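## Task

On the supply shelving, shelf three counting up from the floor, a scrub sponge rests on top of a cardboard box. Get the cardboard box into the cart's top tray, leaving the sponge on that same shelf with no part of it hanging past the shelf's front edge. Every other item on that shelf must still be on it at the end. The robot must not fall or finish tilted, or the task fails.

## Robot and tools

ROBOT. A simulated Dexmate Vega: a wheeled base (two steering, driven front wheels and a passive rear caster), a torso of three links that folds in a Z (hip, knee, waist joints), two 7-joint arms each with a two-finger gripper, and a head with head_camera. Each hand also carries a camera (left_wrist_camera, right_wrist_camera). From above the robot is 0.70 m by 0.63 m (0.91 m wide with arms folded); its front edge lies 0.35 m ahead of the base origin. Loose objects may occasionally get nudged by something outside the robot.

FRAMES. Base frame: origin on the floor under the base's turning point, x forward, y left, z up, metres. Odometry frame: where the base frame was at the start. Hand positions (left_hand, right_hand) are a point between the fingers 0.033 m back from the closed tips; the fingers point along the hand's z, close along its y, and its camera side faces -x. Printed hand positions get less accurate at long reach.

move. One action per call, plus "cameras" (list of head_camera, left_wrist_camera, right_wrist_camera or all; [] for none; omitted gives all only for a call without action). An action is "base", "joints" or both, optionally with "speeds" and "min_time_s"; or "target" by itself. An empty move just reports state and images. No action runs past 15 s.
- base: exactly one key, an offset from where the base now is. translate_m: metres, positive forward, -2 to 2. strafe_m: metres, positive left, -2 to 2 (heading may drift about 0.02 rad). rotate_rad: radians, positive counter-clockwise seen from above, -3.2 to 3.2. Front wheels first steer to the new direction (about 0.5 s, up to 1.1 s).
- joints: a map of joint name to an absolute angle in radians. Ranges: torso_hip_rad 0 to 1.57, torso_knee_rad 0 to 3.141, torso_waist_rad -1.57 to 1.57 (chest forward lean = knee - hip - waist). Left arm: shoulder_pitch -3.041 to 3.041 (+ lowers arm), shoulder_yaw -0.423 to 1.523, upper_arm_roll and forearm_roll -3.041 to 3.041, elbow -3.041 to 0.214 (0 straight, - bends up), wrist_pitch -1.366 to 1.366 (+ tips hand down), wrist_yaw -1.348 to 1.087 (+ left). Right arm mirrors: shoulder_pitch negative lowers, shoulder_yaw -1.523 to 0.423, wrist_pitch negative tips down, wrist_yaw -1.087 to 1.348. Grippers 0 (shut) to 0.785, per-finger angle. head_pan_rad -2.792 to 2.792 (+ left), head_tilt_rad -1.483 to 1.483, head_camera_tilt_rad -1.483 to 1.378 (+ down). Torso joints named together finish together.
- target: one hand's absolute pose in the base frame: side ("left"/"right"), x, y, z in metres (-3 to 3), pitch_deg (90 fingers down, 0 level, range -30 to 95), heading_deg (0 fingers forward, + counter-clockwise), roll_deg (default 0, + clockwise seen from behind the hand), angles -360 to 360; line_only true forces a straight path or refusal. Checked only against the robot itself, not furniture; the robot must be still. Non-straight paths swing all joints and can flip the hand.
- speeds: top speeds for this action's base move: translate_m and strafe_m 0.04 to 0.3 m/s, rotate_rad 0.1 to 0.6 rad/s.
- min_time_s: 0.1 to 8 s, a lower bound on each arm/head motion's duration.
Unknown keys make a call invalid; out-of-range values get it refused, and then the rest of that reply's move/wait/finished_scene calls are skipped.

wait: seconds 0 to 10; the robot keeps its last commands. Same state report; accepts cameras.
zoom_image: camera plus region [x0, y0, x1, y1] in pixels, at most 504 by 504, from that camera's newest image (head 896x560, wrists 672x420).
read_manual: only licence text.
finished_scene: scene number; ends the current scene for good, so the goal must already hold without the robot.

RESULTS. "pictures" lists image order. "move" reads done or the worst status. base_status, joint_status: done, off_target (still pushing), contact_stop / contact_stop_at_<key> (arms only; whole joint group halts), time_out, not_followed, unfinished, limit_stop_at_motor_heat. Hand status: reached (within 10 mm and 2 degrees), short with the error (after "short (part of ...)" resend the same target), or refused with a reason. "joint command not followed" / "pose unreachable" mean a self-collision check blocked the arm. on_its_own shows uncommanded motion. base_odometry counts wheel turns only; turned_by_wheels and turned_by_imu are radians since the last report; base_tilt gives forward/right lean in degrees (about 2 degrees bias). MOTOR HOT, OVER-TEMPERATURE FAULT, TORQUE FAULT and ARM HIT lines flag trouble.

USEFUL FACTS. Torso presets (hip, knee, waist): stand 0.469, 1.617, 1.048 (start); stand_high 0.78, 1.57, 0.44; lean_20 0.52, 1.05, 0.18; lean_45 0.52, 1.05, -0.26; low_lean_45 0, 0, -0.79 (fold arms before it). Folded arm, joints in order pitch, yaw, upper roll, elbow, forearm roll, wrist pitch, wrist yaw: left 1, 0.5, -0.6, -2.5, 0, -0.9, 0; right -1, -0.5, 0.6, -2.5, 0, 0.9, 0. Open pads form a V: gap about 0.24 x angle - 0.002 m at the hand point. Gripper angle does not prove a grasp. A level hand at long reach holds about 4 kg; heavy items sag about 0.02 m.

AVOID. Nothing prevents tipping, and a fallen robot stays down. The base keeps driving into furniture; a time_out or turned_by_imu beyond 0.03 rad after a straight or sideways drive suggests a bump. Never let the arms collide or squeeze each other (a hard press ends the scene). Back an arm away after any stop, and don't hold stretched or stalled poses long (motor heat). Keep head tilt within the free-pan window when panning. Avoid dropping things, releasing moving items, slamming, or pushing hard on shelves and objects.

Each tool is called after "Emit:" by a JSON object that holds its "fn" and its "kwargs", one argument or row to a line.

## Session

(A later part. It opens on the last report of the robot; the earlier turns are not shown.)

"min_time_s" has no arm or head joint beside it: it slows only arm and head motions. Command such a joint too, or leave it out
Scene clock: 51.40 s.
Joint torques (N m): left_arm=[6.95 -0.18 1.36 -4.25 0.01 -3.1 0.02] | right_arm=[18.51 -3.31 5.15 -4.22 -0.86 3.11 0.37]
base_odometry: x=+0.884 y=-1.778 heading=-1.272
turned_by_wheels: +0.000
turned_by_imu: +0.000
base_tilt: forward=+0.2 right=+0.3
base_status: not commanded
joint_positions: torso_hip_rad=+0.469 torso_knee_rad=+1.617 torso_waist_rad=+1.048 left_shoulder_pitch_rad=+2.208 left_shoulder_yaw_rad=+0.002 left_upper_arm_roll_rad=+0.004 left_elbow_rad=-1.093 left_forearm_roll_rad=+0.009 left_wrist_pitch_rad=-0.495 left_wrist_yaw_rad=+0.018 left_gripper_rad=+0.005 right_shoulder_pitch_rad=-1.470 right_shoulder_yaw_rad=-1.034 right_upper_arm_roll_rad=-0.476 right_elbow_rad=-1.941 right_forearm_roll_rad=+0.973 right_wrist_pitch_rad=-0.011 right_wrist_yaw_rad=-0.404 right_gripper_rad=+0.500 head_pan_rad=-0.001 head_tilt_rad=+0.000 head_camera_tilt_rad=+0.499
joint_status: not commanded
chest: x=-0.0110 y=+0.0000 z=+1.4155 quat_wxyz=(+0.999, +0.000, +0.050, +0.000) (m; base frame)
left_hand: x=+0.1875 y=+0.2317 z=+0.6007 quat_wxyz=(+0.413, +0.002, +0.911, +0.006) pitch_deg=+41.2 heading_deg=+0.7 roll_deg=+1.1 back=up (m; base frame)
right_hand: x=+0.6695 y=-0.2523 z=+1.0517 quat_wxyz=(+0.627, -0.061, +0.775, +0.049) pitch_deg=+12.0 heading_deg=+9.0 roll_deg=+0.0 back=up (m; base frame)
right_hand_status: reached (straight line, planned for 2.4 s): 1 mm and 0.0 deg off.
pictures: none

Emit:
{"fn": "move", "kwargs": {
  "joints": {"right_gripper_rad": 0.38}
}}

Emit:
{"fn": "move", "kwargs": {
  "joints": {"right_gripper_rad": 0.3},
  "cameras": ["head_camera","right_wrist_camera"]
}}

Emit:
{"fn": "zoom_image", "kwargs": {
  "camera": "head_camera",
  "region": [480, 190, 720, 350]
}}

Scene clock: 52.33 s.
Joint torques (N m): left_arm=[6.37 0.63 1.27 -4.54 -0.11 -3.36 0.15] | right_arm=[16.98 -6.03 4.74 -4.19 -0.82 2.56 0.4]
move: done
base_odometry: x=+0.884 y=-1.778 heading=-1.272
turned_by_wheels: +0.000
turned_by_imu: +0.000
base_tilt: forward=+0.1 right=+0.3
base_status: not commanded
joint_positions: torso_hip_rad=+0.469 torso_knee_rad=+1.617 torso_waist_rad=+1.048 left_shoulder_pitch_rad=+2.208 left_shoulder_yaw_rad=+0.002 left_upper_arm_roll_rad=+0.004 left_elbow_rad=-1.093 left_forearm_roll_rad=+0.009 left_wrist_pitch_rad=-0.495 left_wrist_yaw_rad=+0.018 left_gripper_rad=+0.005 right_shoulder_pitch_rad=-1.469 right_shoulder_yaw_rad=-1.033 right_upper_arm_roll_rad=-0.476 right_elbow_rad=-1.940 right_forearm_roll_rad=+0.973 right_wrist_pitch_rad=-0.011 right_wrist_yaw_rad=-0.404 right_gripper_rad=+0.380 head_pan_rad=-0.001 head_tilt_rad=+0.000 head_camera_tilt_rad=+0.499
joint_status: all done
chest: x=-0.0110 y=+0.0000 z=+1.4155 quat_wxyz=(+0.999, +0.000, +0.050, +0.000) (m; base frame)
left_hand: x=+0.1875 y=+0.2317 z=+0.6007 quat_wxyz=(+0.413, +0.002, +0.911, +0.006) pitch_deg=+41.2 heading_deg=+0.7 roll_deg=+1.1 back=up (m; base frame)
right_hand: x=+0.6698 y=-0.2521 z=+1.0517 quat_wxyz=(+0.627, -0.061, +0.775, +0.049) pitch_deg=+12.0 heading_deg=+9.0 roll_deg=+0.0 back=up (m; base frame)
camera_calibration:
head_camera: T_world_to_cam=[[0.0142617, -0.999798, 0.0141875, 0.00863198], [-0.560607, -0.0197443, -0.827847, 1.2302], [0.82796, 0.00385293, -0.560775, 0.857545], [0, 0, 0, 1]] pos_world=[-0.0204769, 0.0296156, 1.49919]
left_wrist_camera: T_world_to_cam=[[0.00337361, -0.999858, 0.0165, 0.217317], [-0.724272, -0.0138201, -0.689376, 0.615887], [0.689506, -0.00962479, -0.724216, 0.461484], [0, 0, 0, 1]] pos_world=[0.12714, 0.23024, 0.755207]
right_wrist_camera: T_world_to_cam=[[0.111472, -0.993428, 0.0259765, -0.360262], [-0.349944, -0.0637055, -0.934602, 1.25276], [0.930114, 0.095092, -0.354746, -0.0708805], [0, 0, 0, 1]] pos_world=[0.544484, -0.271346, 1.15505]

Scene clock: 52.87 s.
Joint torques (N m): left_arm=[7.62 1 0.99 -4.24 -0.08 -3.36 0] | right_arm=[17.26 -4.49 4.64 -3.77 -0.74 2.82 0.06]
move: done
base_odometry: x=+0.884 y=-1.778 heading=-1.272
turned_by_wheels: +0.000
turned_by_imu: +0.000
base_tilt: forward=+0.2 right=+0.4
base_status: not commanded
joint_positions: torso_hip_rad=+0.469 torso_knee_rad=+1.617 torso_waist_rad=+1.048 left_shoulder_pitch_rad=+2.208 left_shoulder_yaw_rad=+0.002 left_upper_arm_roll_rad=+0.004 left_elbow_rad=-1.093 left_forearm_roll_rad=+0.009 left_wrist_pitch_rad=-0.495 left_wrist_yaw_rad=+0.018 left_gripper_rad=+0.005 right_shoulder_pitch_rad=-1.469 right_shoulder_yaw_rad=-1.033 right_upper_arm_roll_rad=-0.476 right_elbow_rad=-1.940 right_forearm_roll_rad=+0.973 right_wrist_pitch_rad=-0.011 right_wrist_yaw_rad=-0.404 right_gripper_rad=+0.301 head_pan_rad=-0.001 head_tilt_rad=+0.000 head_camera_tilt_rad=+0.499
joint_status: all done
chest: x=-0.0110 y=+0.0000 z=+1.4155 quat_wxyz=(+0.999, +0.000, +0.050, +0.000) (m; base frame)
left_hand: x=+0.1875 y=+0.2317 z=+0.6007 quat_wxyz=(+0.413, +0.002, +0.911, +0.006) pitch_deg=+41.2 heading_deg=+0.7 roll_deg=+1.1 back=up (m; base frame)
right_hand: x=+0.6698 y=-0.2521 z=+1.0518 quat_wxyz=(+0.627, -0.061, +0.775, +0.049) pitch_deg=+12.0 heading_deg=+9.0 roll_deg=+0.0 back=up (m; base frame)
pictures: head_camera, right_wrist_camera
camera_calibration:
head_camera: T_world_to_cam=[[0.0142617, -0.999798, 0.0141875, 0.00863198], [-0.560607, -0.0197443, -0.827847, 1.2302], [0.82796, 0.00385293, -0.560775, 0.857545], [0, 0, 0, 1]] pos_world=[-0.0204769, 0.0296156, 1.49919]
right_wrist_camera: T_world_to_cam=[[0.111463, -0.993429, 0.0259917, -0.360275], [-0.349824, -0.0637043, -0.934647, 1.25275], [0.930161, 0.0950864, -0.354626, -0.0710453], [0, 0, 0, 1]] pos_world=[0.544484, -0.271346, 1.15505]

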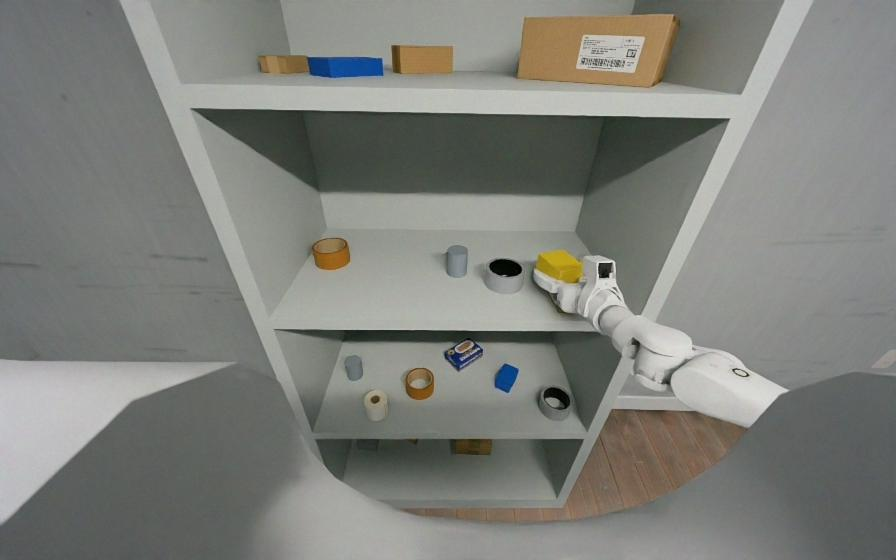

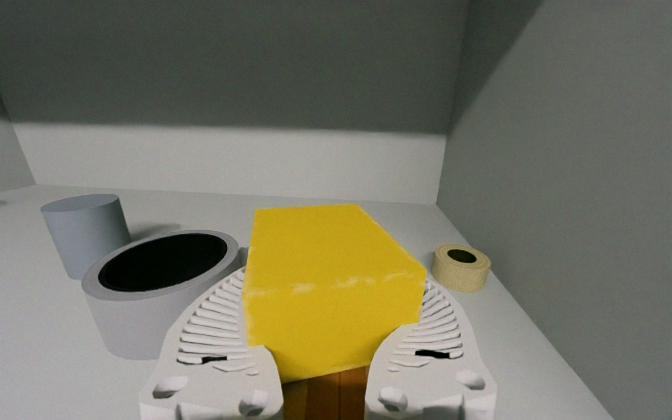

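Scaled by 2.100 from the camera's 896x560 image, which has a finer 960x600 frame.

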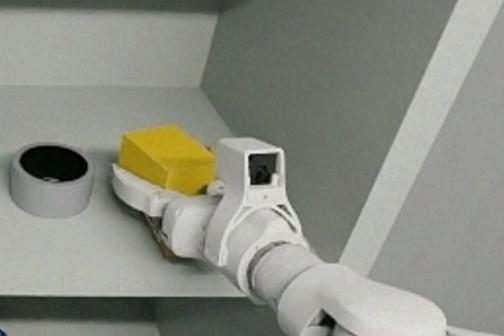

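Emit:
{"fn": "move", "kwargs": {
  "joints": {"right_gripper_rad": 0.26}
}}

Emit:
{"fn": "move", "kwargs": {
  "target": {"side":"right","x":0.668,"y":-0.252,"z":1.1,"pitch_deg":12,"heading_deg":9,"line_only":true},
  "cameras": ["head_camera","right_wrist_camera"]
}}

Emit:
{"fn": "zoom_image", "kwargs": {
  "camera": "head_camera",
  "region": [480, 190, 720, 350]
}}

Scene clock: 53.87 s.
Joint torques (N m): left_arm=[6.98 0.97 1.17 -3.7 0.08 -2.87 0.07] | right_arm=[18.8 -5.16 5.07 -3.14 -0.86 2.57 0.25]
move: done
base_odometry: x=+0.884 y=-1.778 heading=-1.272
turned_by_wheels: +0.000
turned_by_imu: +0.000
base_tilt: forward=+0.2 right=+0.3
base_status: not commanded
joint_positions: torso_hip_rad=+0.469 torso_knee_rad=+1.617 torso_waist_rad=+1.048 left_shoulder_pitch_rad=+2.208 left_shoulder_yaw_rad=+0.002 left_upper_arm_roll_rad=+0.004 left_elbow_rad=-1.093 left_forearm_roll_rad=+0.009 left_wrist_pitch_rad=-0.495 left_wrist_yaw_rad=+0.018 left_gripper_rad=+0.005 right_shoulder_pitch_rad=-1.468 right_shoulder_yaw_rad=-1.033 right_upper_arm_roll_rad=-0.476 right_elbow_rad=-1.940 right_forearm_roll_rad=+0.973 right_wrist_pitch_rad=-0.011 right_wrist_yaw_rad=-0.404 right_gripper_rad=+0.261 head_pan_rad=-0.001 head_tilt_rad=+0.000 head_camera_tilt_rad=+0.499
joint_status: all done
chest: x=-0.0110 y=+0.0000 z=+1.4155 quat_wxyz=(+0.999, +0.000, +0.050, +0.000) (m; base frame)
left_hand: x=+0.1875 y=+0.2317 z=+0.6007 quat_wxyz=(+0.413, +0.002, +0.911, +0.006) pitch_deg=+41.2 heading_deg=+0.7 roll_deg=+1.1 back=up (m; base frame)
right_hand: x=+0.6698 y=-0.2520 z=+1.0517 quat_wxyz=(+0.627, -0.061, +0.775, +0.049) pitch_deg=+12.0 heading_deg=+9.0 roll_deg=+0.0 back=up (m; base frame)
camera_calibration:
head_camera: T_world_to_cam=[[0.0142617, -0.999798, 0.0141875, 0.00863198], [-0.560607, -0.0197443, -0.827847, 1.2302], [0.82796, 0.00385293, -0.560775, 0.857545], [0, 0, 0, 1]] pos_world=[-0.0204769, 0.0296156, 1.49919]
left_wrist_camera: T_world_to_cam=[[0.00337361, -0.999858, 0.0165, 0.217317], [-0.724272, -0.0138201, -0.689376, 0.615887], [0.689506, -0.00962479, -0.724216, 0.461484], [0, 0, 0, 1]] pos_world=[0.12714, 0.23024, 0.755207]
right_wrist_camera: T_world_to_cam=[[0.111476, -0.993427, 0.0259869, -0.360287], [-0.349943, -0.0637165, -0.934602, 1.2528], [0.930114, 0.0950918, -0.354746, -0.0709735], [0, 0, 0, 1]] pos_world=[0.544584, -0.271346, 1.15505]

Scene clock: 55.87 s.
Joint torques (N m): left_arm=[6.79 -0.14 1.11 -3.88 -0.05 -2.94 -0.04] | right_arm=[7.06 -9.48 11.96 -9.7 -0.59 2.88 -0.25]
move: done
base_odometry: x=+0.884 y=-1.778 heading=-1.272
turned_by_wheels: +0.000
turned_by_imu: +0.001
base_tilt: forward=+0.1 right=+0.3
base_status: not commanded
joint_positions: torso_hip_rad=+0.469 torso_knee_rad=+1.617 torso_waist_rad=+1.048 left_shoulder_pitch_rad=+2.208 left_shoulder_yaw_rad=+0.002 left_upper_arm_roll_rad=+0.004 left_elbow_rad=-1.093 left_forearm_roll_rad=+0.009 left_wrist_pitch_rad=-0.495 left_wrist_yaw_rad=+0.018 left_gripper_rad=+0.005 right_shoulder_pitch_rad=-1.478 right_shoulder_yaw_rad=-1.117 right_upper_arm_roll_rad=-0.397 right_elbow_rad=-2.061 right_forearm_roll_rad=+1.073 right_wrist_pitch_rad=-0.083 right_wrist_yaw_rad=-0.456 right_gripper_rad=+0.261 head_pan_rad=-0.001 head_tilt_rad=+0.000 head_camera_tilt_rad=+0.499
joint_status: not commanded
chest: x=-0.0110 y=+0.0000 z=+1.4155 quat_wxyz=(+0.999, +0.000, +0.050, +0.000) (m; base frame)
left_hand: x=+0.1875 y=+0.2317 z=+0.6007 quat_wxyz=(+0.413, +0.002, +0.911, +0.006) pitch_deg=+41.2 heading_deg=+0.7 roll_deg=+1.1 back=up (m; base frame)
right_hand: x=+0.6681 y=-0.2523 z=+1.0974 quat_wxyz=(+0.627, -0.061, +0.775, +0.049) pitch_deg=+12.0 heading_deg=+9.0 roll_deg=+0.0 back=up (m; base frame)
right_hand_status: reached (straight line, planned for 0.7 s): 3 mm and 0.1 deg off.
pictures: head_camera, right_wrist_camera
camera_calibration:
head_camera: T_world_to_cam=[[0.0142617, -0.999798, 0.0141875, 0.00863198], [-0.560607, -0.0197443, -0.827847, 1.2302], [0.82796, 0.00385293, -0.560775, 0.857545], [0, 0, 0, 1]] pos_world=[-0.0204769, 0.0296156, 1.49919]
right_wrist_camera: T_world_to_cam=[[0.111181, -0.993467, 0.0257337, -0.36103], [-0.350167, -0.0633952, -0.934539, 1.29503], [0.930066, 0.0948918, -0.354928, -0.0529706], [0, 0, 0, 1]] pos_world=[0.542884, -0.271546, 1.20075]

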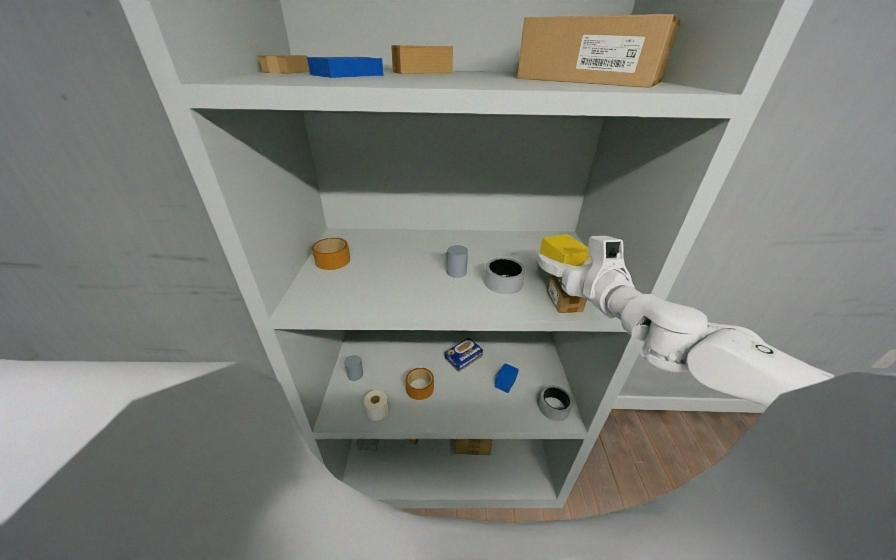

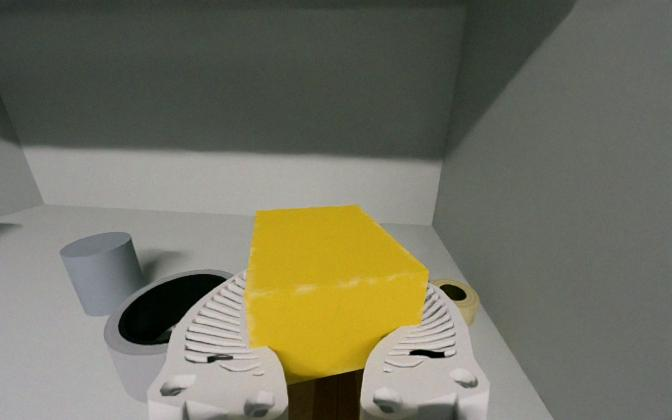

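Scaled by 2.100 from the camera's 896x560 image, which has a finer 960x600 frame.

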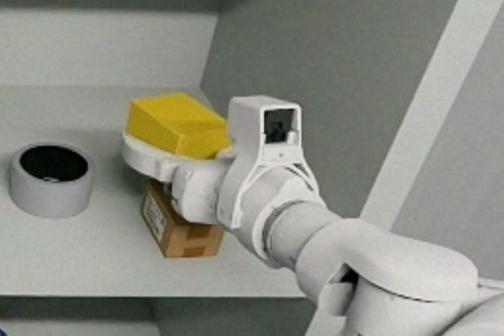

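Emit:
{"fn": "move", "kwargs": {
  "target": {"side":"right","x":0.635,"y":-0.04,"z":1.09,"pitch_deg":12,"heading_deg":9,"line_only":true}
}}

Emit:
{"fn": "move", "kwargs": {
  "target": {"side":"right","x":0.64,"y":-0.04,"z":1.0,"pitch_deg":12,"heading_deg":9,"line_only":true},
  "cameras": ["head_camera","right_wrist_camera"]
}}

Emit:
{"fn": "zoom_image", "kwargs": {
  "camera": "head_camera",
  "region": [380, 190, 620, 350]
}}

Scene clock: 59.87 s.
Joint torques (N m): left_arm=[7.26 1.53 1.09 -3.87 0.07 -2.79 0.03] | right_arm=[19.77 2.55 4.31 -7.1 -1.68 2.37 -0.28]
move: done
base_odometry: x=+0.884 y=-1.778 heading=-1.272
turned_by_wheels: +0.000
turned_by_imu: +0.001
base_tilt: forward=+0.2 right=+0.3
base_status: not commanded
joint_positions: torso_hip_rad=+0.469 torso_knee_rad=+1.617 torso_waist_rad=+1.048 left_shoulder_pitch_rad=+2.208 left_shoulder_yaw_rad=+0.002 left_upper_arm_roll_rad=+0.004 left_elbow_rad=-1.093 left_forearm_roll_rad=+0.009 left_wrist_pitch_rad=-0.495 left_wrist_yaw_rad=+0.018 left_gripper_rad=+0.005 right_shoulder_pitch_rad=-1.247 right_shoulder_yaw_rad=-0.641 right_upper_arm_roll_rad=-0.794 right_elbow_rad=-2.155 right_forearm_roll_rad=+0.782 right_wrist_pitch_rad=-0.357 right_wrist_yaw_rad=-0.861 right_gripper_rad=+0.261 head_pan_rad=-0.001 head_tilt_rad=+0.000 head_camera_tilt_rad=+0.499
joint_status: not commanded
chest: x=-0.0110 y=+0.0000 z=+1.4155 quat_wxyz=(+0.999, +0.000, +0.050, +0.000) (m; base frame)
left_hand: x=+0.1875 y=+0.2317 z=+0.6007 quat_wxyz=(+0.413, +0.002, +0.911, +0.006) pitch_deg=+41.2 heading_deg=+0.7 roll_deg=+1.1 back=up (m; base frame)
right_hand: x=+0.6353 y=-0.0425 z=+1.0890 quat_wxyz=(+0.627, -0.061, +0.775, +0.049) pitch_deg=+12.1 heading_deg=+9.0 roll_deg=+0.0 back=up (m; base frame)
right_hand_status: reached (straight line, planned for 1.9 s): 3 mm and 0.1 deg off.
camera_calibration:
head_camera: T_world_to_cam=[[0.0142617, -0.999798, 0.0141875, 0.00863198], [-0.560607, -0.0197443, -0.827847, 1.2302], [0.82796, 0.00385293, -0.560775, 0.857545], [0, 0, 0, 1]] pos_world=[-0.0204769, 0.0296156, 1.49919]
left_wrist_camera: T_world_to_cam=[[0.00337361, -0.999858, 0.0165, 0.217317], [-0.724272, -0.0138201, -0.689376, 0.615887], [0.689506, -0.00962479, -0.724216, 0.461484], [0, 0, 0, 1]] pos_world=[0.12714, 0.23024, 0.755207]
right_wrist_camera: T_world_to_cam=[[0.111241, -0.99346, 0.0257426, -0.148792], [-0.350957, -0.0635058, -0.934236, 1.28916], [0.929761, 0.0948909, -0.355726, -0.0443046], [0, 0, 0, 1]] pos_world=[0.510184, -0.0617459, 1.19245]

Scene clock: 62.60 s.
Joint torques (N m): left_arm=[7.37 0.15 1.28 -4.81 -0.02 -3.17 0.12] | right_arm=[1.24 0.37 0.74 -1.22 0.81 -0.15 0.85]
move: done
base_odometry: x=+0.884 y=-1.778 heading=-1.272
turned_by_wheels: +0.000
turned_by_imu: +0.001
base_tilt: forward=+0.1 right=+0.3
base_status: not commanded
joint_positions: torso_hip_rad=+0.469 torso_knee_rad=+1.617 torso_waist_rad=+1.048 left_shoulder_pitch_rad=+2.208 left_shoulder_yaw_rad=+0.002 left_upper_arm_roll_rad=+0.004 left_elbow_rad=-1.093 left_forearm_roll_rad=+0.009 left_wrist_pitch_rad=-0.495 left_wrist_yaw_rad=+0.018 left_gripper_rad=+0.005 right_shoulder_pitch_rad=-1.286 right_shoulder_yaw_rad=-0.572 right_upper_arm_roll_rad=-0.881 right_elbow_rad=-1.868 right_forearm_roll_rad=+0.642 right_wrist_pitch_rad=-0.113 right_wrist_yaw_rad=-0.742 right_gripper_rad=+0.261 head_pan_rad=-0.001 head_tilt_rad=+0.000 head_camera_tilt_rad=+0.499
joint_status: not commanded
chest: x=-0.0113 y=+0.0000 z=+1.4155 quat_wxyz=(+0.999, +0.000, +0.050, +0.000) (m; base frame)
left_hand: x=+0.1875 y=+0.2317 z=+0.6008 quat_wxyz=(+0.413, +0.002, +0.911, +0.006) pitch_deg=+41.2 heading_deg=+0.7 roll_deg=+1.0 back=up (m; base frame)
right_hand: x=+0.6403 y=-0.0403 z=+1.0027 quat_wxyz=(+0.628, -0.060, +0.774, +0.049) pitch_deg=+11.9 heading_deg=+9.0 roll_deg=+0.0 back=up (m; base frame)
right_hand_status: reached (straight line, planned for 1.3 s): 3 mm and 0.1 deg off.
pictures: head_camera, right_wrist_camera
camera_calibration:
head_camera: T_world_to_cam=[[0.0142575, -0.999798, 0.0141896, 0.00863293], [-0.560423, -0.0197428, -0.827971, 1.23022], [0.828084, 0.00385255, -0.560591, 0.857521], [0, 0, 0, 1]] pos_world=[-0.0207759, 0.0296156, 1.49919]
right_wrist_camera: T_world_to_cam=[[0.110692, -0.993529, 0.025431, -0.144263], [-0.347848, -0.0626994, -0.935452, 1.2097], [0.930993, 0.0947013, -0.352538, -0.0838021], [0, 0, 0, 1]] pos_world=[0.514782, -0.0595458, 1.10575]

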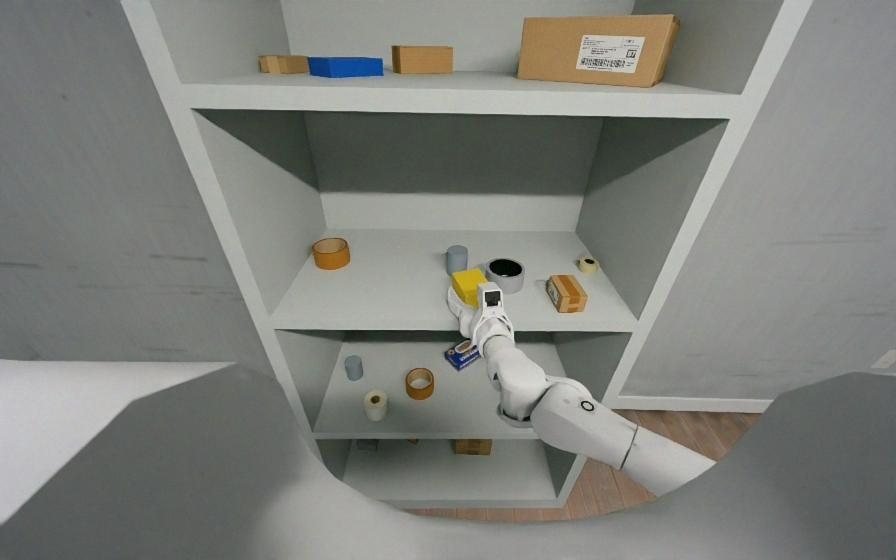

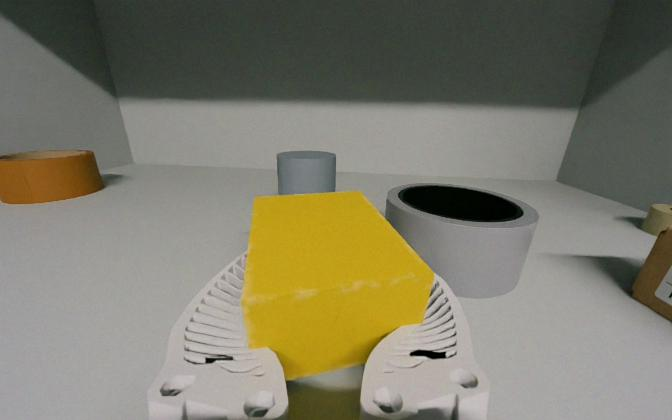

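Scaled by 2.100 from the camera's 896x560 image, which has a finer 960x600 frame.

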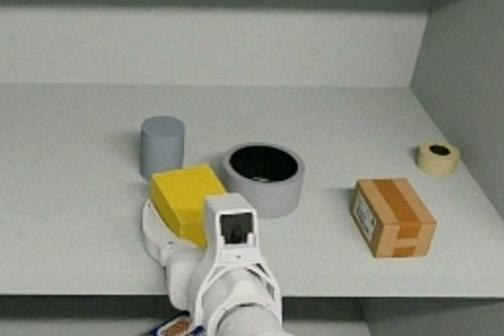

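Emit:
{"fn": "move", "kwargs": {
  "target": {"side":"right","x":0.64,"y":-0.04,"z":1.008,"pitch_deg":12,"heading_deg":9,"line_only":true}
}}

Emit:
{"fn": "move", "kwargs": {
  "joints": {"right_gripper_rad": 0.36}
}}

Emit:
{"fn": "move", "kwargs": {
  "joints": {"right_gripper_rad": 0.5},
  "cameras": ["head_camera","right_wrist_camera"]
}}

Emit:
{"fn": "zoom_image", "kwargs": {
  "camera": "head_camera",
  "region": [380, 190, 620, 350]
}}

Scene clock: 64.23 s.
Joint torques (N m): left_arm=[7.44 0.02 1.29 -3.42 -0.1 -2.62 0.05] | right_arm=[10.69 -2.05 4.96 -8.84 0.26 -0.87 0.1]
move: done
base_odometry: x=+0.884 y=-1.778 heading=-1.272
turned_by_wheels: +0.000
turned_by_imu: +0.000
base_tilt: forward=+0.1 right=+0.3
base_status: not commanded
joint_positions: torso_hip_rad=+0.469 torso_knee_rad=+1.617 torso_waist_rad=+1.048 left_shoulder_pitch_rad=+2.208 left_shoulder_yaw_rad=+0.002 left_upper_arm_roll_rad=+0.004 left_elbow_rad=-1.093 left_forearm_roll_rad=+0.009 left_wrist_pitch_rad=-0.495 left_wrist_yaw_rad=+0.018 left_gripper_rad=+0.005 right_shoulder_pitch_rad=-1.285 right_shoulder_yaw_rad=-0.577 right_upper_arm_roll_rad=-0.878 right_elbow_rad=-1.884 right_forearm_roll_rad=+0.648 right_wrist_pitch_rad=-0.127 right_wrist_yaw_rad=-0.748 right_gripper_rad=+0.261 head_pan_rad=-0.001 head_tilt_rad=+0.000 head_camera_tilt_rad=+0.499
joint_status: not commanded
chest: x=-0.0113 y=+0.0000 z=+1.4155 quat_wxyz=(+0.999, +0.000, +0.050, +0.000) (m; base frame)
left_hand: x=+0.1875 y=+0.2317 z=+0.6008 quat_wxyz=(+0.413, +0.002, +0.911, +0.006) pitch_deg=+41.2 heading_deg=+0.7 roll_deg=+1.0 back=up (m; base frame)
right_hand: x=+0.6399 y=-0.0400 z=+1.0065 quat_wxyz=(+0.628, -0.061, +0.775, +0.049) pitch_deg=+12.0 heading_deg=+9.0 roll_deg=+0.0 back=up (m; base frame)
right_hand_status: reached (straight line, planned for 0.3 s): 1 mm and 0.0 deg off.
camera_calibration:
head_camera: T_world_to_cam=[[0.0142556, -0.999798, 0.0141913, 0.0086319], [-0.560308, -0.0197426, -0.828049, 1.23029], [0.828162, 0.00385284, -0.560476, 0.857432], [0, 0, 0, 1]] pos_world=[-0.0208754, 0.0296156, 1.49919]
left_wrist_camera: T_world_to_cam=[[0.00336898, -0.999858, 0.016501, 0.217316], [-0.724077, -0.0138201, -0.689581, 0.616014], [0.689711, -0.00962481, -0.724021, 0.461453], [0, 0, 0, 1]] pos_world=[0.12704, 0.23024, 0.755307]
right_wrist_camera: T_world_to_cam=[[0.11144, -0.993429, 0.0260867, -0.14524], [-0.349022, -0.0637033, -0.934947, 1.21334], [0.930465, 0.0950856, -0.353828, -0.0804056], [0, 0, 0, 1]] pos_world=[0.514483, -0.0593462, 1.10975]

Scene clock: 64.80 s.
Joint torques (N m): left_arm=[7.46 -0.4 1.26 -3.77 0.02 -3.31 0.01] | right_arm=[13.93 -1.58 6.05 -8.53 -0.08 0.68 -0.27]
move: done
base_odometry: x=+0.884 y=-1.778 heading=-1.272
turned_by_wheels: +0.000
turned_by_imu: +0.000
base_tilt: forward=+0.1 right=+0.3
base_status: not commanded
joint_positions: torso_hip_rad=+0.469 torso_knee_rad=+1.617 torso_waist_rad=+1.048 left_shoulder_pitch_rad=+2.208 left_shoulder_yaw_rad=+0.002 left_upper_arm_roll_rad=+0.004 left_elbow_rad=-1.093 left_forearm_roll_rad=+0.009 left_wrist_pitch_rad=-0.495 left_wrist_yaw_rad=+0.018 left_gripper_rad=+0.005 right_shoulder_pitch_rad=-1.285 right_shoulder_yaw_rad=-0.578 right_upper_arm_roll_rad=-0.878 right_elbow_rad=-1.888 right_forearm_roll_rad=+0.649 right_wrist_pitch_rad=-0.130 right_wrist_yaw_rad=-0.749 right_gripper_rad=+0.360 head_pan_rad=-0.001 head_tilt_rad=+0.000 head_camera_tilt_rad=+0.499
joint_status: all done
chest: x=-0.0113 y=+0.0000 z=+1.4155 quat_wxyz=(+0.999, +0.000, +0.050, +0.000) (m; base frame)
left_hand: x=+0.1875 y=+0.2317 z=+0.6008 quat_wxyz=(+0.413, +0.002, +0.911, +0.006) pitch_deg=+41.2 heading_deg=+0.7 roll_deg=+1.0 back=up (m; base frame)
right_hand: x=+0.6398 y=-0.0398 z=+1.0074 quat_wxyz=(+0.627, -0.061, +0.775, +0.049) pitch_deg=+12.0 heading_deg=+9.0 roll_deg=+0.0 back=up (m; base frame)
camera_calibration:
head_camera: T_world_to_cam=[[0.0142566, -0.999798, 0.0141928, 0.00862966], [-0.560308, -0.0197444, -0.828049, 1.23029], [0.828162, 0.00385286, -0.560476, 0.857432], [0, 0, 0, 1]] pos_world=[-0.0208754, 0.0296156, 1.49919]
left_wrist_camera: T_world_to_cam=[[0.00336898, -0.999858, 0.016501, 0.217316], [-0.724077, -0.0138201, -0.689581, 0.616014], [0.689711, -0.00962481, -0.724021, 0.461453], [0, 0, 0, 1]] pos_world=[0.12704, 0.23024, 0.755307]
right_wrist_camera: T_world_to_cam=[[0.111956, -0.993374, 0.0259716, -0.145189], [-0.34931, -0.0638091, -0.934832, 1.21418], [0.930295, 0.0955876, -0.354139, -0.0795511], [0, 0, 0, 1]] pos_world=[0.514384, -0.0591469, 1.11065]

Scene clock: 65.43 s.
Joint torques (N m): left_arm=[7.7 1.28 1.26 -4.15 -0.04 -2.94 -0.07] | right_arm=[14.64 -3.27 7.28 -8.73 -0.01 0.65 -0.61]
move: done
base_odometry: x=+0.884 y=-1.778 heading=-1.272
turned_by_wheels: +0.000
turned_by_imu: +0.000
base_tilt: forward=+0.2 right=+0.3
base_status: not commanded
joint_positions: torso_hip_rad=+0.469 torso_knee_rad=+1.617 torso_waist_rad=+1.048 left_shoulder_pitch_rad=+2.208 left_shoulder_yaw_rad=+0.002 left_upper_arm_roll_rad=+0.004 left_elbow_rad=-1.093 left_forearm_roll_rad=+0.009 left_wrist_pitch_rad=-0.495 left_wrist_yaw_rad=+0.018 left_gripper_rad=+0.005 right_shoulder_pitch_rad=-1.285 right_shoulder_yaw_rad=-0.578 right_upper_arm_roll_rad=-0.877 right_elbow_rad=-1.889 right_forearm_roll_rad=+0.650 right_wrist_pitch_rad=-0.132 right_wrist_yaw_rad=-0.749 right_gripper_rad=+0.500 head_pan_rad=-0.001 head_tilt_rad=+0.000 head_camera_tilt_rad=+0.499
joint_status: all done
chest: x=-0.0113 y=+0.0000 z=+1.4155 quat_wxyz=(+0.999, +0.000, +0.050, +0.000) (m; base frame)
left_hand: x=+0.1875 y=+0.2317 z=+0.6008 quat_wxyz=(+0.413, +0.002, +0.911, +0.006) pitch_deg=+41.2 heading_deg=+0.7 roll_deg=+1.0 back=up (m; base frame)
right_hand: x=+0.6397 y=-0.0398 z=+1.0077 quat_wxyz=(+0.627, -0.061, +0.775, +0.049) pitch_deg=+12.0 heading_deg=+9.0 roll_deg=+0.0 back=up (m; base frame)
pictures: head_camera, right_wrist_camera
camera_calibration:
head_camera: T_world_to_cam=[[0.0142566, -0.999798, 0.0141928, 0.00862966], [-0.560308, -0.0197444, -0.828049, 1.23029], [0.828162, 0.00385286, -0.560476, 0.857432], [0, 0, 0, 1]] pos_world=[-0.0208754, 0.0296156, 1.49919]
right_wrist_camera: T_world_to_cam=[[0.112001, -0.993367, 0.0260512, -0.145308], [-0.349506, -0.0639206, -0.934751, 1.21446], [0.930216, 0.0955884, -0.354347, -0.0791735], [0, 0, 0, 1]] pos_world=[0.514384, -0.0591469, 1.11095]

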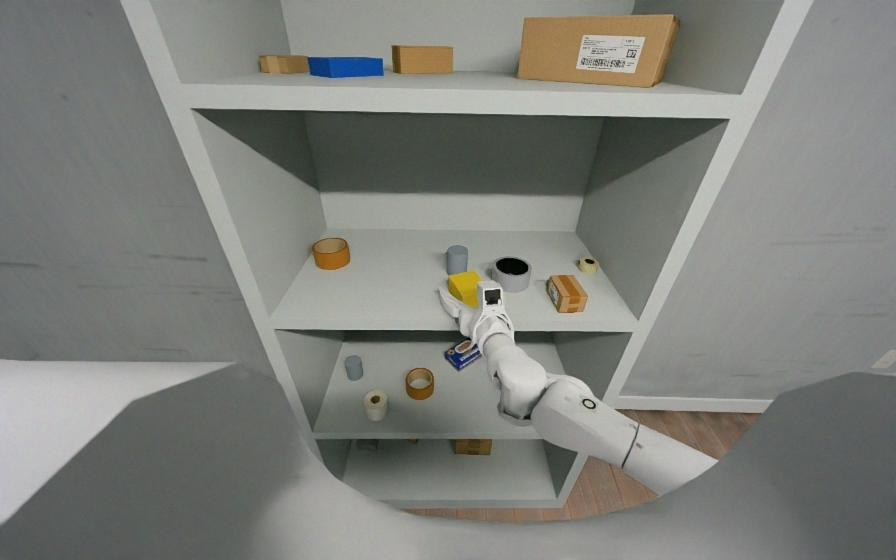

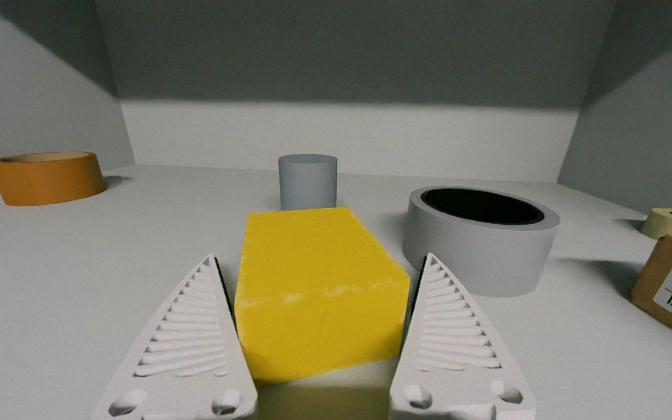

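Scaled by 2.100 from the camera's 896x560 image, which has a finer 960x600 frame.

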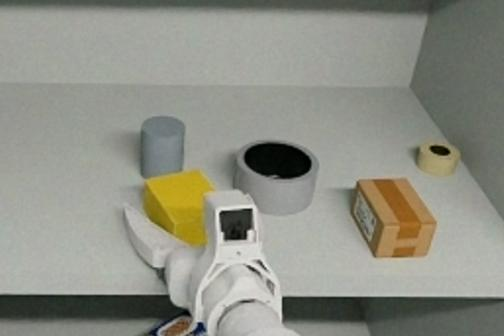

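Emit:
{"fn": "move", "kwargs": {
  "target": {"side":"right","x":0.50,"y":-0.062,"z":1.03,"pitch_deg":12,"heading_deg":9,"line_only":true}
}}

Emit:
{"fn": "move", "kwargs": {
  "target": {"side":"right","x":0.51,"y":-0.286,"z":1.075,"pitch_deg":25,"heading_deg":6},
  "cameras": ["head_camera","right_wrist_camera"]
}}

Emit:
{"fn": "zoom_image", "kwargs": {
  "camera": "head_camera",
  "region": [380, 190, 620, 350]
}}

Scene clock: 69.70 s.
Joint torques (N m): left_arm=[7.28 -0.1 0.98 -4.15 0.03 -2.73 -0.01] | right_arm=[0.09 -4.05 1.3 -12.15 -1.21 2.48 -0.24]
move: done
base_odometry: x=+0.884 y=-1.778 heading=-1.272
turned_by_wheels: +0.000
turned_by_imu: +0.001
base_tilt: forward=+0.2 right=+0.3
base_status: not commanded
joint_positions: torso_hip_rad=+0.469 torso_knee_rad=+1.617 torso_waist_rad=+1.048 left_shoulder_pitch_rad=+2.208 left_shoulder_yaw_rad=+0.002 left_upper_arm_roll_rad=+0.004 left_elbow_rad=-1.093 left_forearm_roll_rad=+0.009 left_wrist_pitch_rad=-0.495 left_wrist_yaw_rad=+0.018 left_gripper_rad=+0.005 right_shoulder_pitch_rad=-1.578 right_shoulder_yaw_rad=-0.835 right_upper_arm_roll_rad=-0.891 right_elbow_rad=-2.313 right_forearm_roll_rad=+0.558 right_wrist_pitch_rad=-0.105 right_wrist_yaw_rad=-0.939 right_gripper_rad=+0.500 head_pan_rad=-0.001 head_tilt_rad=+0.000 head_camera_tilt_rad=+0.499
joint_status: not commanded
chest: x=-0.0113 y=+0.0000 z=+1.4155 quat_wxyz=(+0.999, +0.000, +0.050, +0.000) (m; base frame)
left_hand: x=+0.1875 y=+0.2317 z=+0.6008 quat_wxyz=(+0.413, +0.002, +0.911, +0.006) pitch_deg=+41.2 heading_deg=+0.7 roll_deg=+1.0 back=up (m; base frame)
right_hand: x=+0.5021 y=-0.0619 z=+1.0292 quat_wxyz=(+0.627, -0.061, +0.775, +0.049) pitch_deg=+12.0 heading_deg=+9.0 roll_deg=+0.0 back=up (m; base frame)
right_hand_status: reached (straight line, planned for 1.7 s): 2 mm and 0.1 deg off.
camera_calibration:
head_camera: T_world_to_cam=[[0.0142575, -0.999798, 0.0141896, 0.00863293], [-0.560423, -0.0197428, -0.827971, 1.23022], [0.828084, 0.00385255, -0.560591, 0.857521], [0, 0, 0, 1]] pos_world=[-0.0207759, 0.0296156, 1.49919]
left_wrist_camera: T_world_to_cam=[[0.00336898, -0.999858, 0.016501, 0.217316], [-0.724077, -0.0138201, -0.689581, 0.616014], [0.689711, -0.00962481, -0.724021, 0.461453], [0, 0, 0, 1]] pos_world=[0.12704, 0.23024, 0.755307]
right_wrist_camera: T_world_to_cam=[[0.111319, -0.993423, 0.0268037, -0.152909], [-0.349651, -0.0643989, -0.934664, 1.18498], [0.930243, 0.0946743, -0.35452, 0.0586585], [0, 0, 0, 1]] pos_world=[0.376784, -0.0811455, 1.13245]

Scene clock: 76.97 s.
Joint torques (N m): left_arm=[8.1 -0.07 1.32 -3.79 -0.07 -2.84 -0.02] | right_arm=[-0.56 -3.07 10.66 -2.57 -0.68 2.68 0.24]
move: done
base_odometry: x=+0.884 y=-1.778 heading=-1.272
turned_by_wheels: +0.000
turned_by_imu: +0.002
base_tilt: forward=+0.1 right=+0.4
base_status: not commanded
joint_positions: torso_hip_rad=+0.469 torso_knee_rad=+1.617 torso_waist_rad=+1.048 left_shoulder_pitch_rad=+2.208 left_shoulder_yaw_rad=+0.002 left_upper_arm_roll_rad=+0.004 left_elbow_rad=-1.093 left_forearm_roll_rad=+0.009 left_wrist_pitch_rad=-0.495 left_wrist_yaw_rad=+0.018 left_gripper_rad=+0.005 right_shoulder_pitch_rad=-2.609 right_shoulder_yaw_rad=-1.333 right_upper_arm_roll_rad=+0.577 right_elbow_rad=-2.430 right_forearm_roll_rad=+1.312 right_wrist_pitch_rad=-0.074 right_wrist_yaw_rad=-0.613 right_gripper_rad=+0.500 head_pan_rad=-0.001 head_tilt_rad=+0.000 head_camera_tilt_rad=+0.499
joint_status: not commanded
chest: x=-0.0113 y=+0.0000 z=+1.4155 quat_wxyz=(+0.999, +0.000, +0.050, +0.000) (m; base frame)
left_hand: x=+0.1875 y=+0.2317 z=+0.6008 quat_wxyz=(+0.413, +0.002, +0.911, +0.006) pitch_deg=+41.2 heading_deg=+0.7 roll_deg=+1.0 back=up (m; base frame)
right_hand: x=+0.5100 y=-0.2846 z=+1.0746 quat_wxyz=(+0.537, -0.044, +0.842, +0.028) pitch_deg=+25.0 heading_deg=+6.0 roll_deg=+0.0 back=up (m; base frame)
right_hand_status: reached (straight line, planned for 5.8 s): 1 mm and 0.1 deg off.
pictures: head_camera, right_wrist_camera
camera_calibration:
head_camera: T_world_to_cam=[[0.0142575, -0.999798, 0.0141896, 0.00863293], [-0.560423, -0.0197428, -0.827971, 1.23022], [0.828084, 0.00385255, -0.560591, 0.857521], [0, 0, 0, 1]] pos_world=[-0.0207759, 0.0296156, 1.49919]
right_wrist_camera: T_world_to_cam=[[0.0670243, -0.997134, 0.035095, -0.363638], [-0.551831, -0.0663512, -0.831312, 1.20732], [0.831258, 0.0363516, -0.554697, 0.337537], [0, 0, 0, 1]] pos_world=[0.410027, -0.294759, 1.20365]

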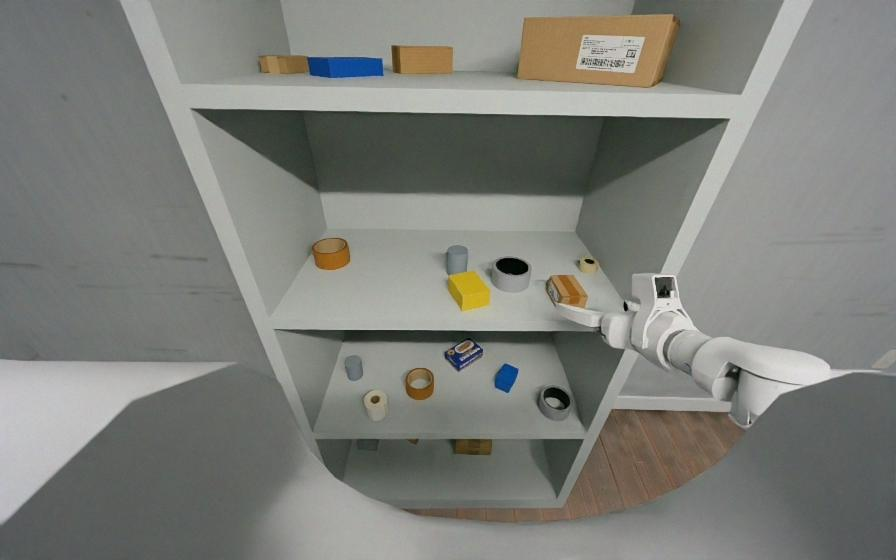

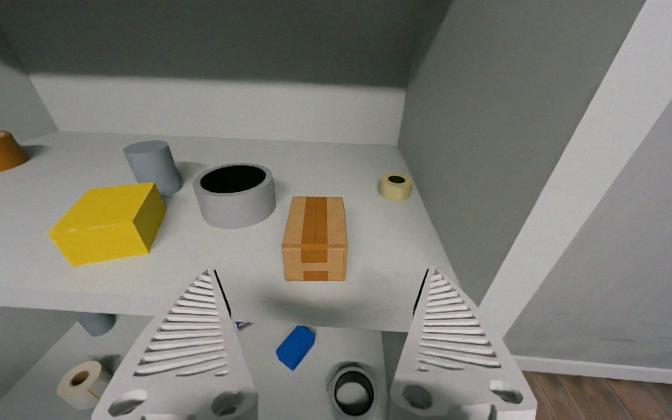

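Scaled by 2.100 from the camera's 896x560 image, which has a finer 960x600 frame.

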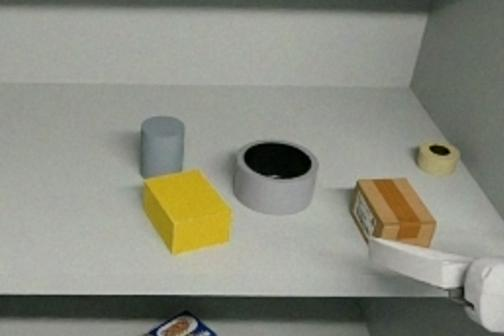

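Emit:
{"fn": "move", "kwargs": {
  "target": {"side":"right","x":0.66,"y":-0.267,"z":1.004,"pitch_deg":25,"heading_deg":6,"line_only":true},
  "cameras": ["head_camera","right_wrist_camera"]
}}

Emit:
{"fn": "zoom_image", "kwargs": {
  "camera": "head_camera",
  "region": [480, 190, 720, 350]
}}

Scene clock: 83.70 s.
Joint torques (N m): left_arm=[7.64 1.12 1.27 -3.22 -0.01 -3.39 0] | right_arm=[14.15 -4.16 1.04 -0.43 0.32 -0.97 1.23]
move: done
base_odometry: x=+0.884 y=-1.778 heading=-1.272
turned_by_wheels: +0.000
turned_by_imu: +0.002
base_tilt: forward=+0.1 right=+0.4
base_status: not commanded
joint_positions: torso_hip_rad=+0.469 torso_knee_rad=+1.617 torso_waist_rad=+1.048 left_shoulder_pitch_rad=+2.208 left_shoulder_yaw_rad=+0.002 left_upper_arm_roll_rad=+0.004 left_elbow_rad=-1.093 left_forearm_roll_rad=+0.009 left_wrist_pitch_rad=-0.495 left_wrist_yaw_rad=+0.018 left_gripper_rad=+0.005 right_shoulder_pitch_rad=-1.379 right_shoulder_yaw_rad=-1.085 right_upper_arm_roll_rad=-0.489 right_elbow_rad=-1.996 right_forearm_roll_rad=+1.183 right_wrist_pitch_rad=-0.270 right_wrist_yaw_rad=-0.518 right_gripper_rad=+0.500 head_pan_rad=-0.001 head_tilt_rad=+0.000 head_camera_tilt_rad=+0.499
joint_status: not commanded
chest: x=-0.0113 y=+0.0000 z=+1.4155 quat_wxyz=(+0.999, +0.000, +0.050, +0.000) (m; base frame)
left_hand: x=+0.1875 y=+0.2317 z=+0.6008 quat_wxyz=(+0.413, +0.002, +0.911, +0.006) pitch_deg=+41.2 heading_deg=+0.7 roll_deg=+1.0 back=up (m; base frame)
right_hand: x=+0.6590 y=-0.2681 z=+1.0052 quat_wxyz=(+0.537, -0.044, +0.842, +0.028) pitch_deg=+24.9 heading_deg=+5.9 roll_deg=+0.0 back=up (m; base frame)
right_hand_status: reached (straight line, planned for 4.4 s): 2 mm and 0.1 deg off.
pictures: head_camera, right_wrist_camera
camera_calibration:
head_camera: T_world_to_cam=[[0.0142575, -0.999798, 0.0141896, 0.00863293], [-0.560423, -0.0197428, -0.827971, 1.23022], [0.828084, 0.00385255, -0.560591, 0.857521], [0, 0, 0, 1]] pos_world=[-0.0207759, 0.0296156, 1.49919]
right_wrist_camera: T_world_to_cam=[[0.0647679, -0.997259, 0.0357648, -0.353957], [-0.551168, -0.0656274, -0.831809, 1.23322], [0.831877, 0.0341621, -0.553908, 0.172753], [0, 0, 0, 1]] pos_world=[0.558925, -0.277955, 1.13415]

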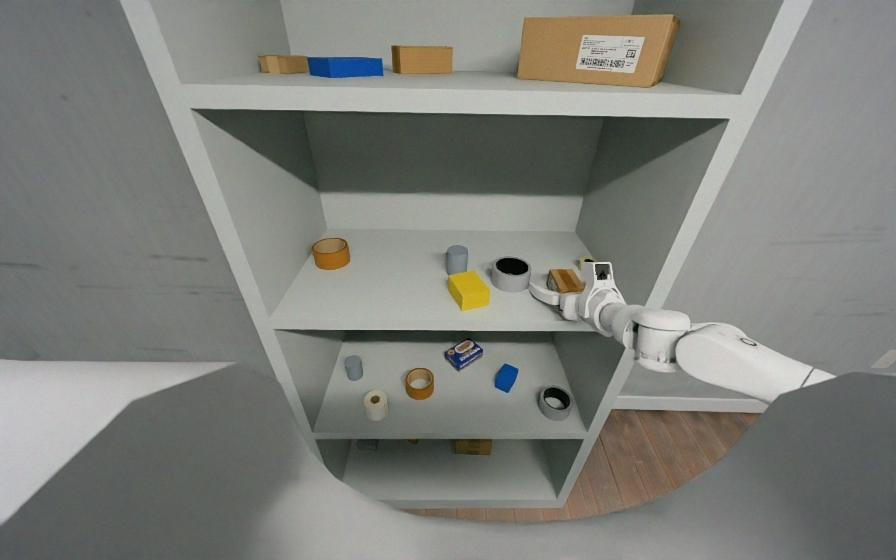

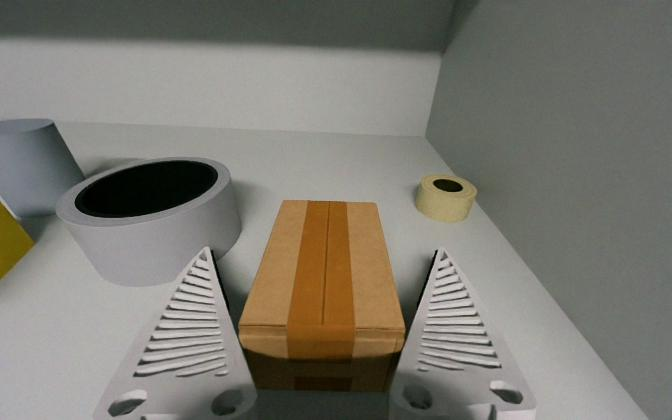

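Scaled by 2.100 from the camera's 896x560 image, which has a finer 960x600 frame.

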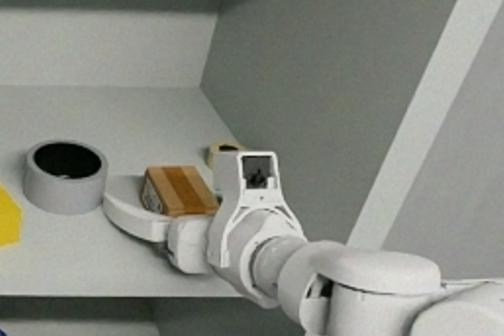

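Emit:
{"fn": "move", "kwargs": {
  "joints": {"right_gripper_rad": 0.34}
}}

Emit:
{"fn": "move", "kwargs": {
  "joints": {"right_gripper_rad": 0.2},
  "cameras": ["right_wrist_camera"]
}}

Emit:
{"fn": "move", "kwargs": {
  "target": {"side":"right","x":0.655,"y":-0.267,"z":1.06,"pitch_deg":25,"heading_deg":6,"line_only":true},
  "cameras": ["head_camera","right_wrist_camera"]
}}

Emit:
{"fn": "zoom_image", "kwargs": {
  "camera": "head_camera",
  "region": [480, 190, 720, 350]
}}

Scene clock: 84.70 s.
Joint torques (N m): left_arm=[7.12 1.01 1.32 -4.09 -0.05 -2.48 0.13] | right_arm=[10.78 -5.13 1.7 0.75 0.48 -0.49 -0.07]
move: done
base_odometry: x=+0.884 y=-1.778 heading=-1.272
turned_by_wheels: +0.000
turned_by_imu: +0.000
base_tilt: forward=+0.2 right=+0.3
base_status: not commanded
joint_positions: torso_hip_rad=+0.469 torso_knee_rad=+1.617 torso_waist_rad=+1.048 left_shoulder_pitch_rad=+2.208 left_shoulder_yaw_rad=+0.002 left_upper_arm_roll_rad=+0.004 left_elbow_rad=-1.093 left_forearm_roll_rad=+0.009 left_wrist_pitch_rad=-0.495 left_wrist_yaw_rad=+0.018 left_gripper_rad=+0.005 right_shoulder_pitch_rad=-1.374 right_shoulder_yaw_rad=-1.081 right_upper_arm_roll_rad=-0.492 right_elbow_rad=-1.993 right_forearm_roll_rad=+1.181 right_wrist_pitch_rad=-0.273 right_wrist_yaw_rad=-0.516 right_gripper_rad=+0.340 head_pan_rad=-0.001 head_tilt_rad=+0.000 head_camera_tilt_rad=+0.499
joint_status: all done
chest: x=-0.0113 y=+0.0000 z=+1.4155 quat_wxyz=(+0.999, +0.000, +0.050, +0.000) (m; base frame)
left_hand: x=+0.1875 y=+0.2317 z=+0.6008 quat_wxyz=(+0.413, +0.002, +0.911, +0.006) pitch_deg=+41.2 heading_deg=+0.7 roll_deg=+1.0 back=up (m; base frame)
right_hand: x=+0.6600 y=-0.2670 z=+1.0048 quat_wxyz=(+0.537, -0.044, +0.842, +0.028) pitch_deg=+24.9 heading_deg=+6.0 roll_deg=+0.0 back=up (m; base frame)
camera_calibration:
head_camera: T_world_to_cam=[[0.0142575, -0.999798, 0.0141896, 0.00863293], [-0.560423, -0.0197428, -0.827971, 1.23022], [0.828084, 0.00385255, -0.560591, 0.857521], [0, 0, 0, 1]] pos_world=[-0.0207759, 0.0296156, 1.49919]
left_wrist_camera: T_world_to_cam=[[0.00336898, -0.999858, 0.016501, 0.217316], [-0.724077, -0.0138201, -0.689581, 0.616014], [0.689711, -0.00962481, -0.724021, 0.461453], [0, 0, 0, 1]] pos_world=[0.12704, 0.23024, 0.755307]
right_wrist_camera: T_world_to_cam=[[0.0663013, -0.997173, 0.0353674, -0.353506], [-0.551168, -0.0661477, -0.831768, 1.23344], [0.831756, 0.035654, -0.553995, 0.17222], [0, 0, 0, 1]] pos_world=[0.560026, -0.277058, 1.13385]

Scene clock: 85.43 s.
Joint torques (N m): left_arm=[7.97 0.34 1.07 -4.08 0.01 -2.92 0.06] | right_arm=[11.27 -5.75 1.38 1.13 0.17 -1.11 -0.35]
move: done
base_odometry: x=+0.884 y=-1.778 heading=-1.272
turned_by_wheels: +0.000
turned_by_imu: +0.000
base_tilt: forward=+0.1 right=+0.3
base_status: not commanded
joint_positions: torso_hip_rad=+0.469 torso_knee_rad=+1.617 torso_waist_rad=+1.048 left_shoulder_pitch_rad=+2.208 left_shoulder_yaw_rad=+0.002 left_upper_arm_roll_rad=+0.004 left_elbow_rad=-1.093 left_forearm_roll_rad=+0.009 left_wrist_pitch_rad=-0.495 left_wrist_yaw_rad=+0.018 left_gripper_rad=+0.005 right_shoulder_pitch_rad=-1.373 right_shoulder_yaw_rad=-1.080 right_upper_arm_roll_rad=-0.492 right_elbow_rad=-1.992 right_forearm_roll_rad=+1.180 right_wrist_pitch_rad=-0.273 right_wrist_yaw_rad=-0.516 right_gripper_rad=+0.200 head_pan_rad=-0.001 head_tilt_rad=+0.000 head_camera_tilt_rad=+0.499
joint_status: all done
chest: x=-0.0113 y=+0.0000 z=+1.4155 quat_wxyz=(+0.999, +0.000, +0.050, +0.000) (m; base frame)
left_hand: x=+0.1875 y=+0.2317 z=+0.6008 quat_wxyz=(+0.413, +0.002, +0.911, +0.006) pitch_deg=+41.2 heading_deg=+0.7 roll_deg=+1.0 back=up (m; base frame)
right_hand: x=+0.6602 y=-0.2669 z=+1.0048 quat_wxyz=(+0.537, -0.044, +0.842, +0.028) pitch_deg=+24.9 heading_deg=+6.0 roll_deg=+0.0 back=up (m; base frame)
pictures: right_wrist_camera
camera_calibration:
right_wrist_camera: T_world_to_cam=[[0.0663821, -0.997169, 0.0353154, -0.353395], [-0.551092, -0.0661459, -0.831818, 1.23343], [0.8318, 0.0357558, -0.553923, 0.172], [0, 0, 0, 1]] pos_world=[0.560126, -0.276958, 1.13375]

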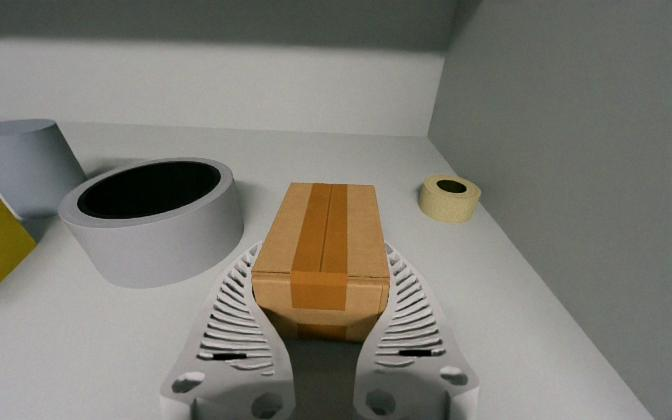

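Scene clock: 87.53 s.
Joint torques (N m): left_arm=[6.99 0.91 1.26 -3.7 0.02 -3.29 0.19] | right_arm=[5.41 -9.93 12.54 -7.58 -1.04 2.78 -0.23]
move: done
base_odometry: x=+0.884 y=-1.778 heading=-1.272
turned_by_wheels: +0.000
turned_by_imu: +0.001
base_tilt: forward=+0.1 right=+0.3
base_status: not commanded
joint_positions: torso_hip_rad=+0.469 torso_knee_rad=+1.617 torso_waist_rad=+1.048 left_shoulder_pitch_rad=+2.208 left_shoulder_yaw_rad=+0.002 left_upper_arm_roll_rad=+0.004 left_elbow_rad=-1.093 left_forearm_roll_rad=+0.009 left_wrist_pitch_rad=-0.495 left_wrist_yaw_rad=+0.018 left_gripper_rad=+0.005 right_shoulder_pitch_rad=-1.375 right_shoulder_yaw_rad=-1.169 right_upper_arm_roll_rad=-0.395 right_elbow_rad=-2.115 right_forearm_roll_rad=+1.318 right_wrist_pitch_rad=-0.347 right_wrist_yaw_rad=-0.585 right_gripper_rad=+0.200 head_pan_rad=-0.001 head_tilt_rad=+0.000 head_camera_tilt_rad=+0.499
joint_status: not commanded
chest: x=-0.0112 y=+0.0000 z=+1.4155 quat_wxyz=(+0.999, +0.000, +0.050, +0.000) (m; base frame)
left_hand: x=+0.1875 y=+0.2317 z=+0.6007 quat_wxyz=(+0.413, +0.002, +0.911, +0.006) pitch_deg=+41.2 heading_deg=+0.7 roll_deg=+1.0 back=up (m; base frame)
right_hand: x=+0.6552 y=-0.2672 z=+1.0574 quat_wxyz=(+0.536, -0.044, +0.842, +0.028) pitch_deg=+25.1 heading_deg=+6.0 roll_deg=+0.0 back=up (m; base frame)
right_hand_status: reached (straight line, planned for 0.8 s): 3 mm and 0.1 deg off.
pictures: head_camera, right_wrist_camera
camera_calibration:
head_camera: T_world_to_cam=[[0.0142587, -0.999798, 0.0141874, 0.00863487], [-0.560491, -0.019742, -0.827925, 1.23021], [0.828038, 0.00385319, -0.560659, 0.857539], [0, 0, 0, 1]] pos_world=[-0.0206763, 0.0296156, 1.49919]
right_wrist_camera: T_world_to_cam=[[0.0659717, -0.997203, 0.0351189, -0.354705], [-0.553188, -0.0658434, -0.83045, 1.27452], [0.83044, 0.0353589, -0.555984, 0.208227], [0, 0, 0, 1]] pos_world=[0.555528, -0.277157, 1.18665]

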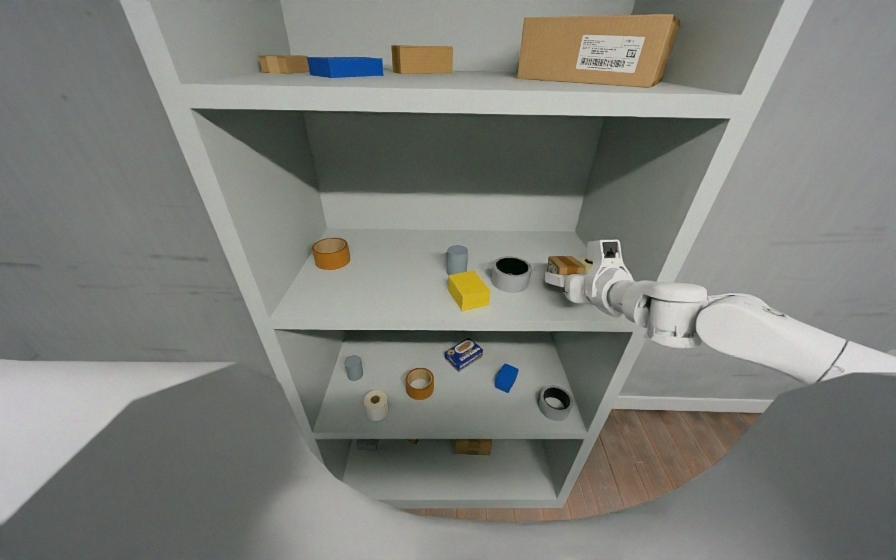

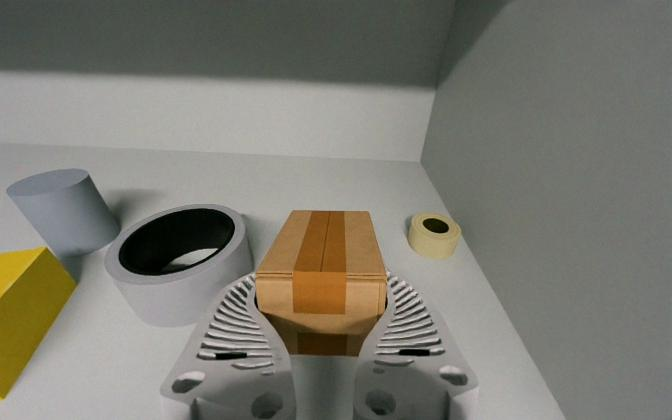

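Scaled by 2.100 from the camera's 896x560 image, which has a finer 960x600 frame.

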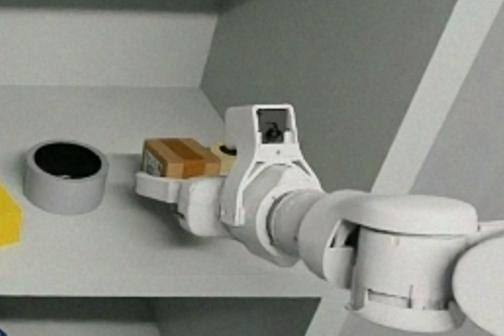

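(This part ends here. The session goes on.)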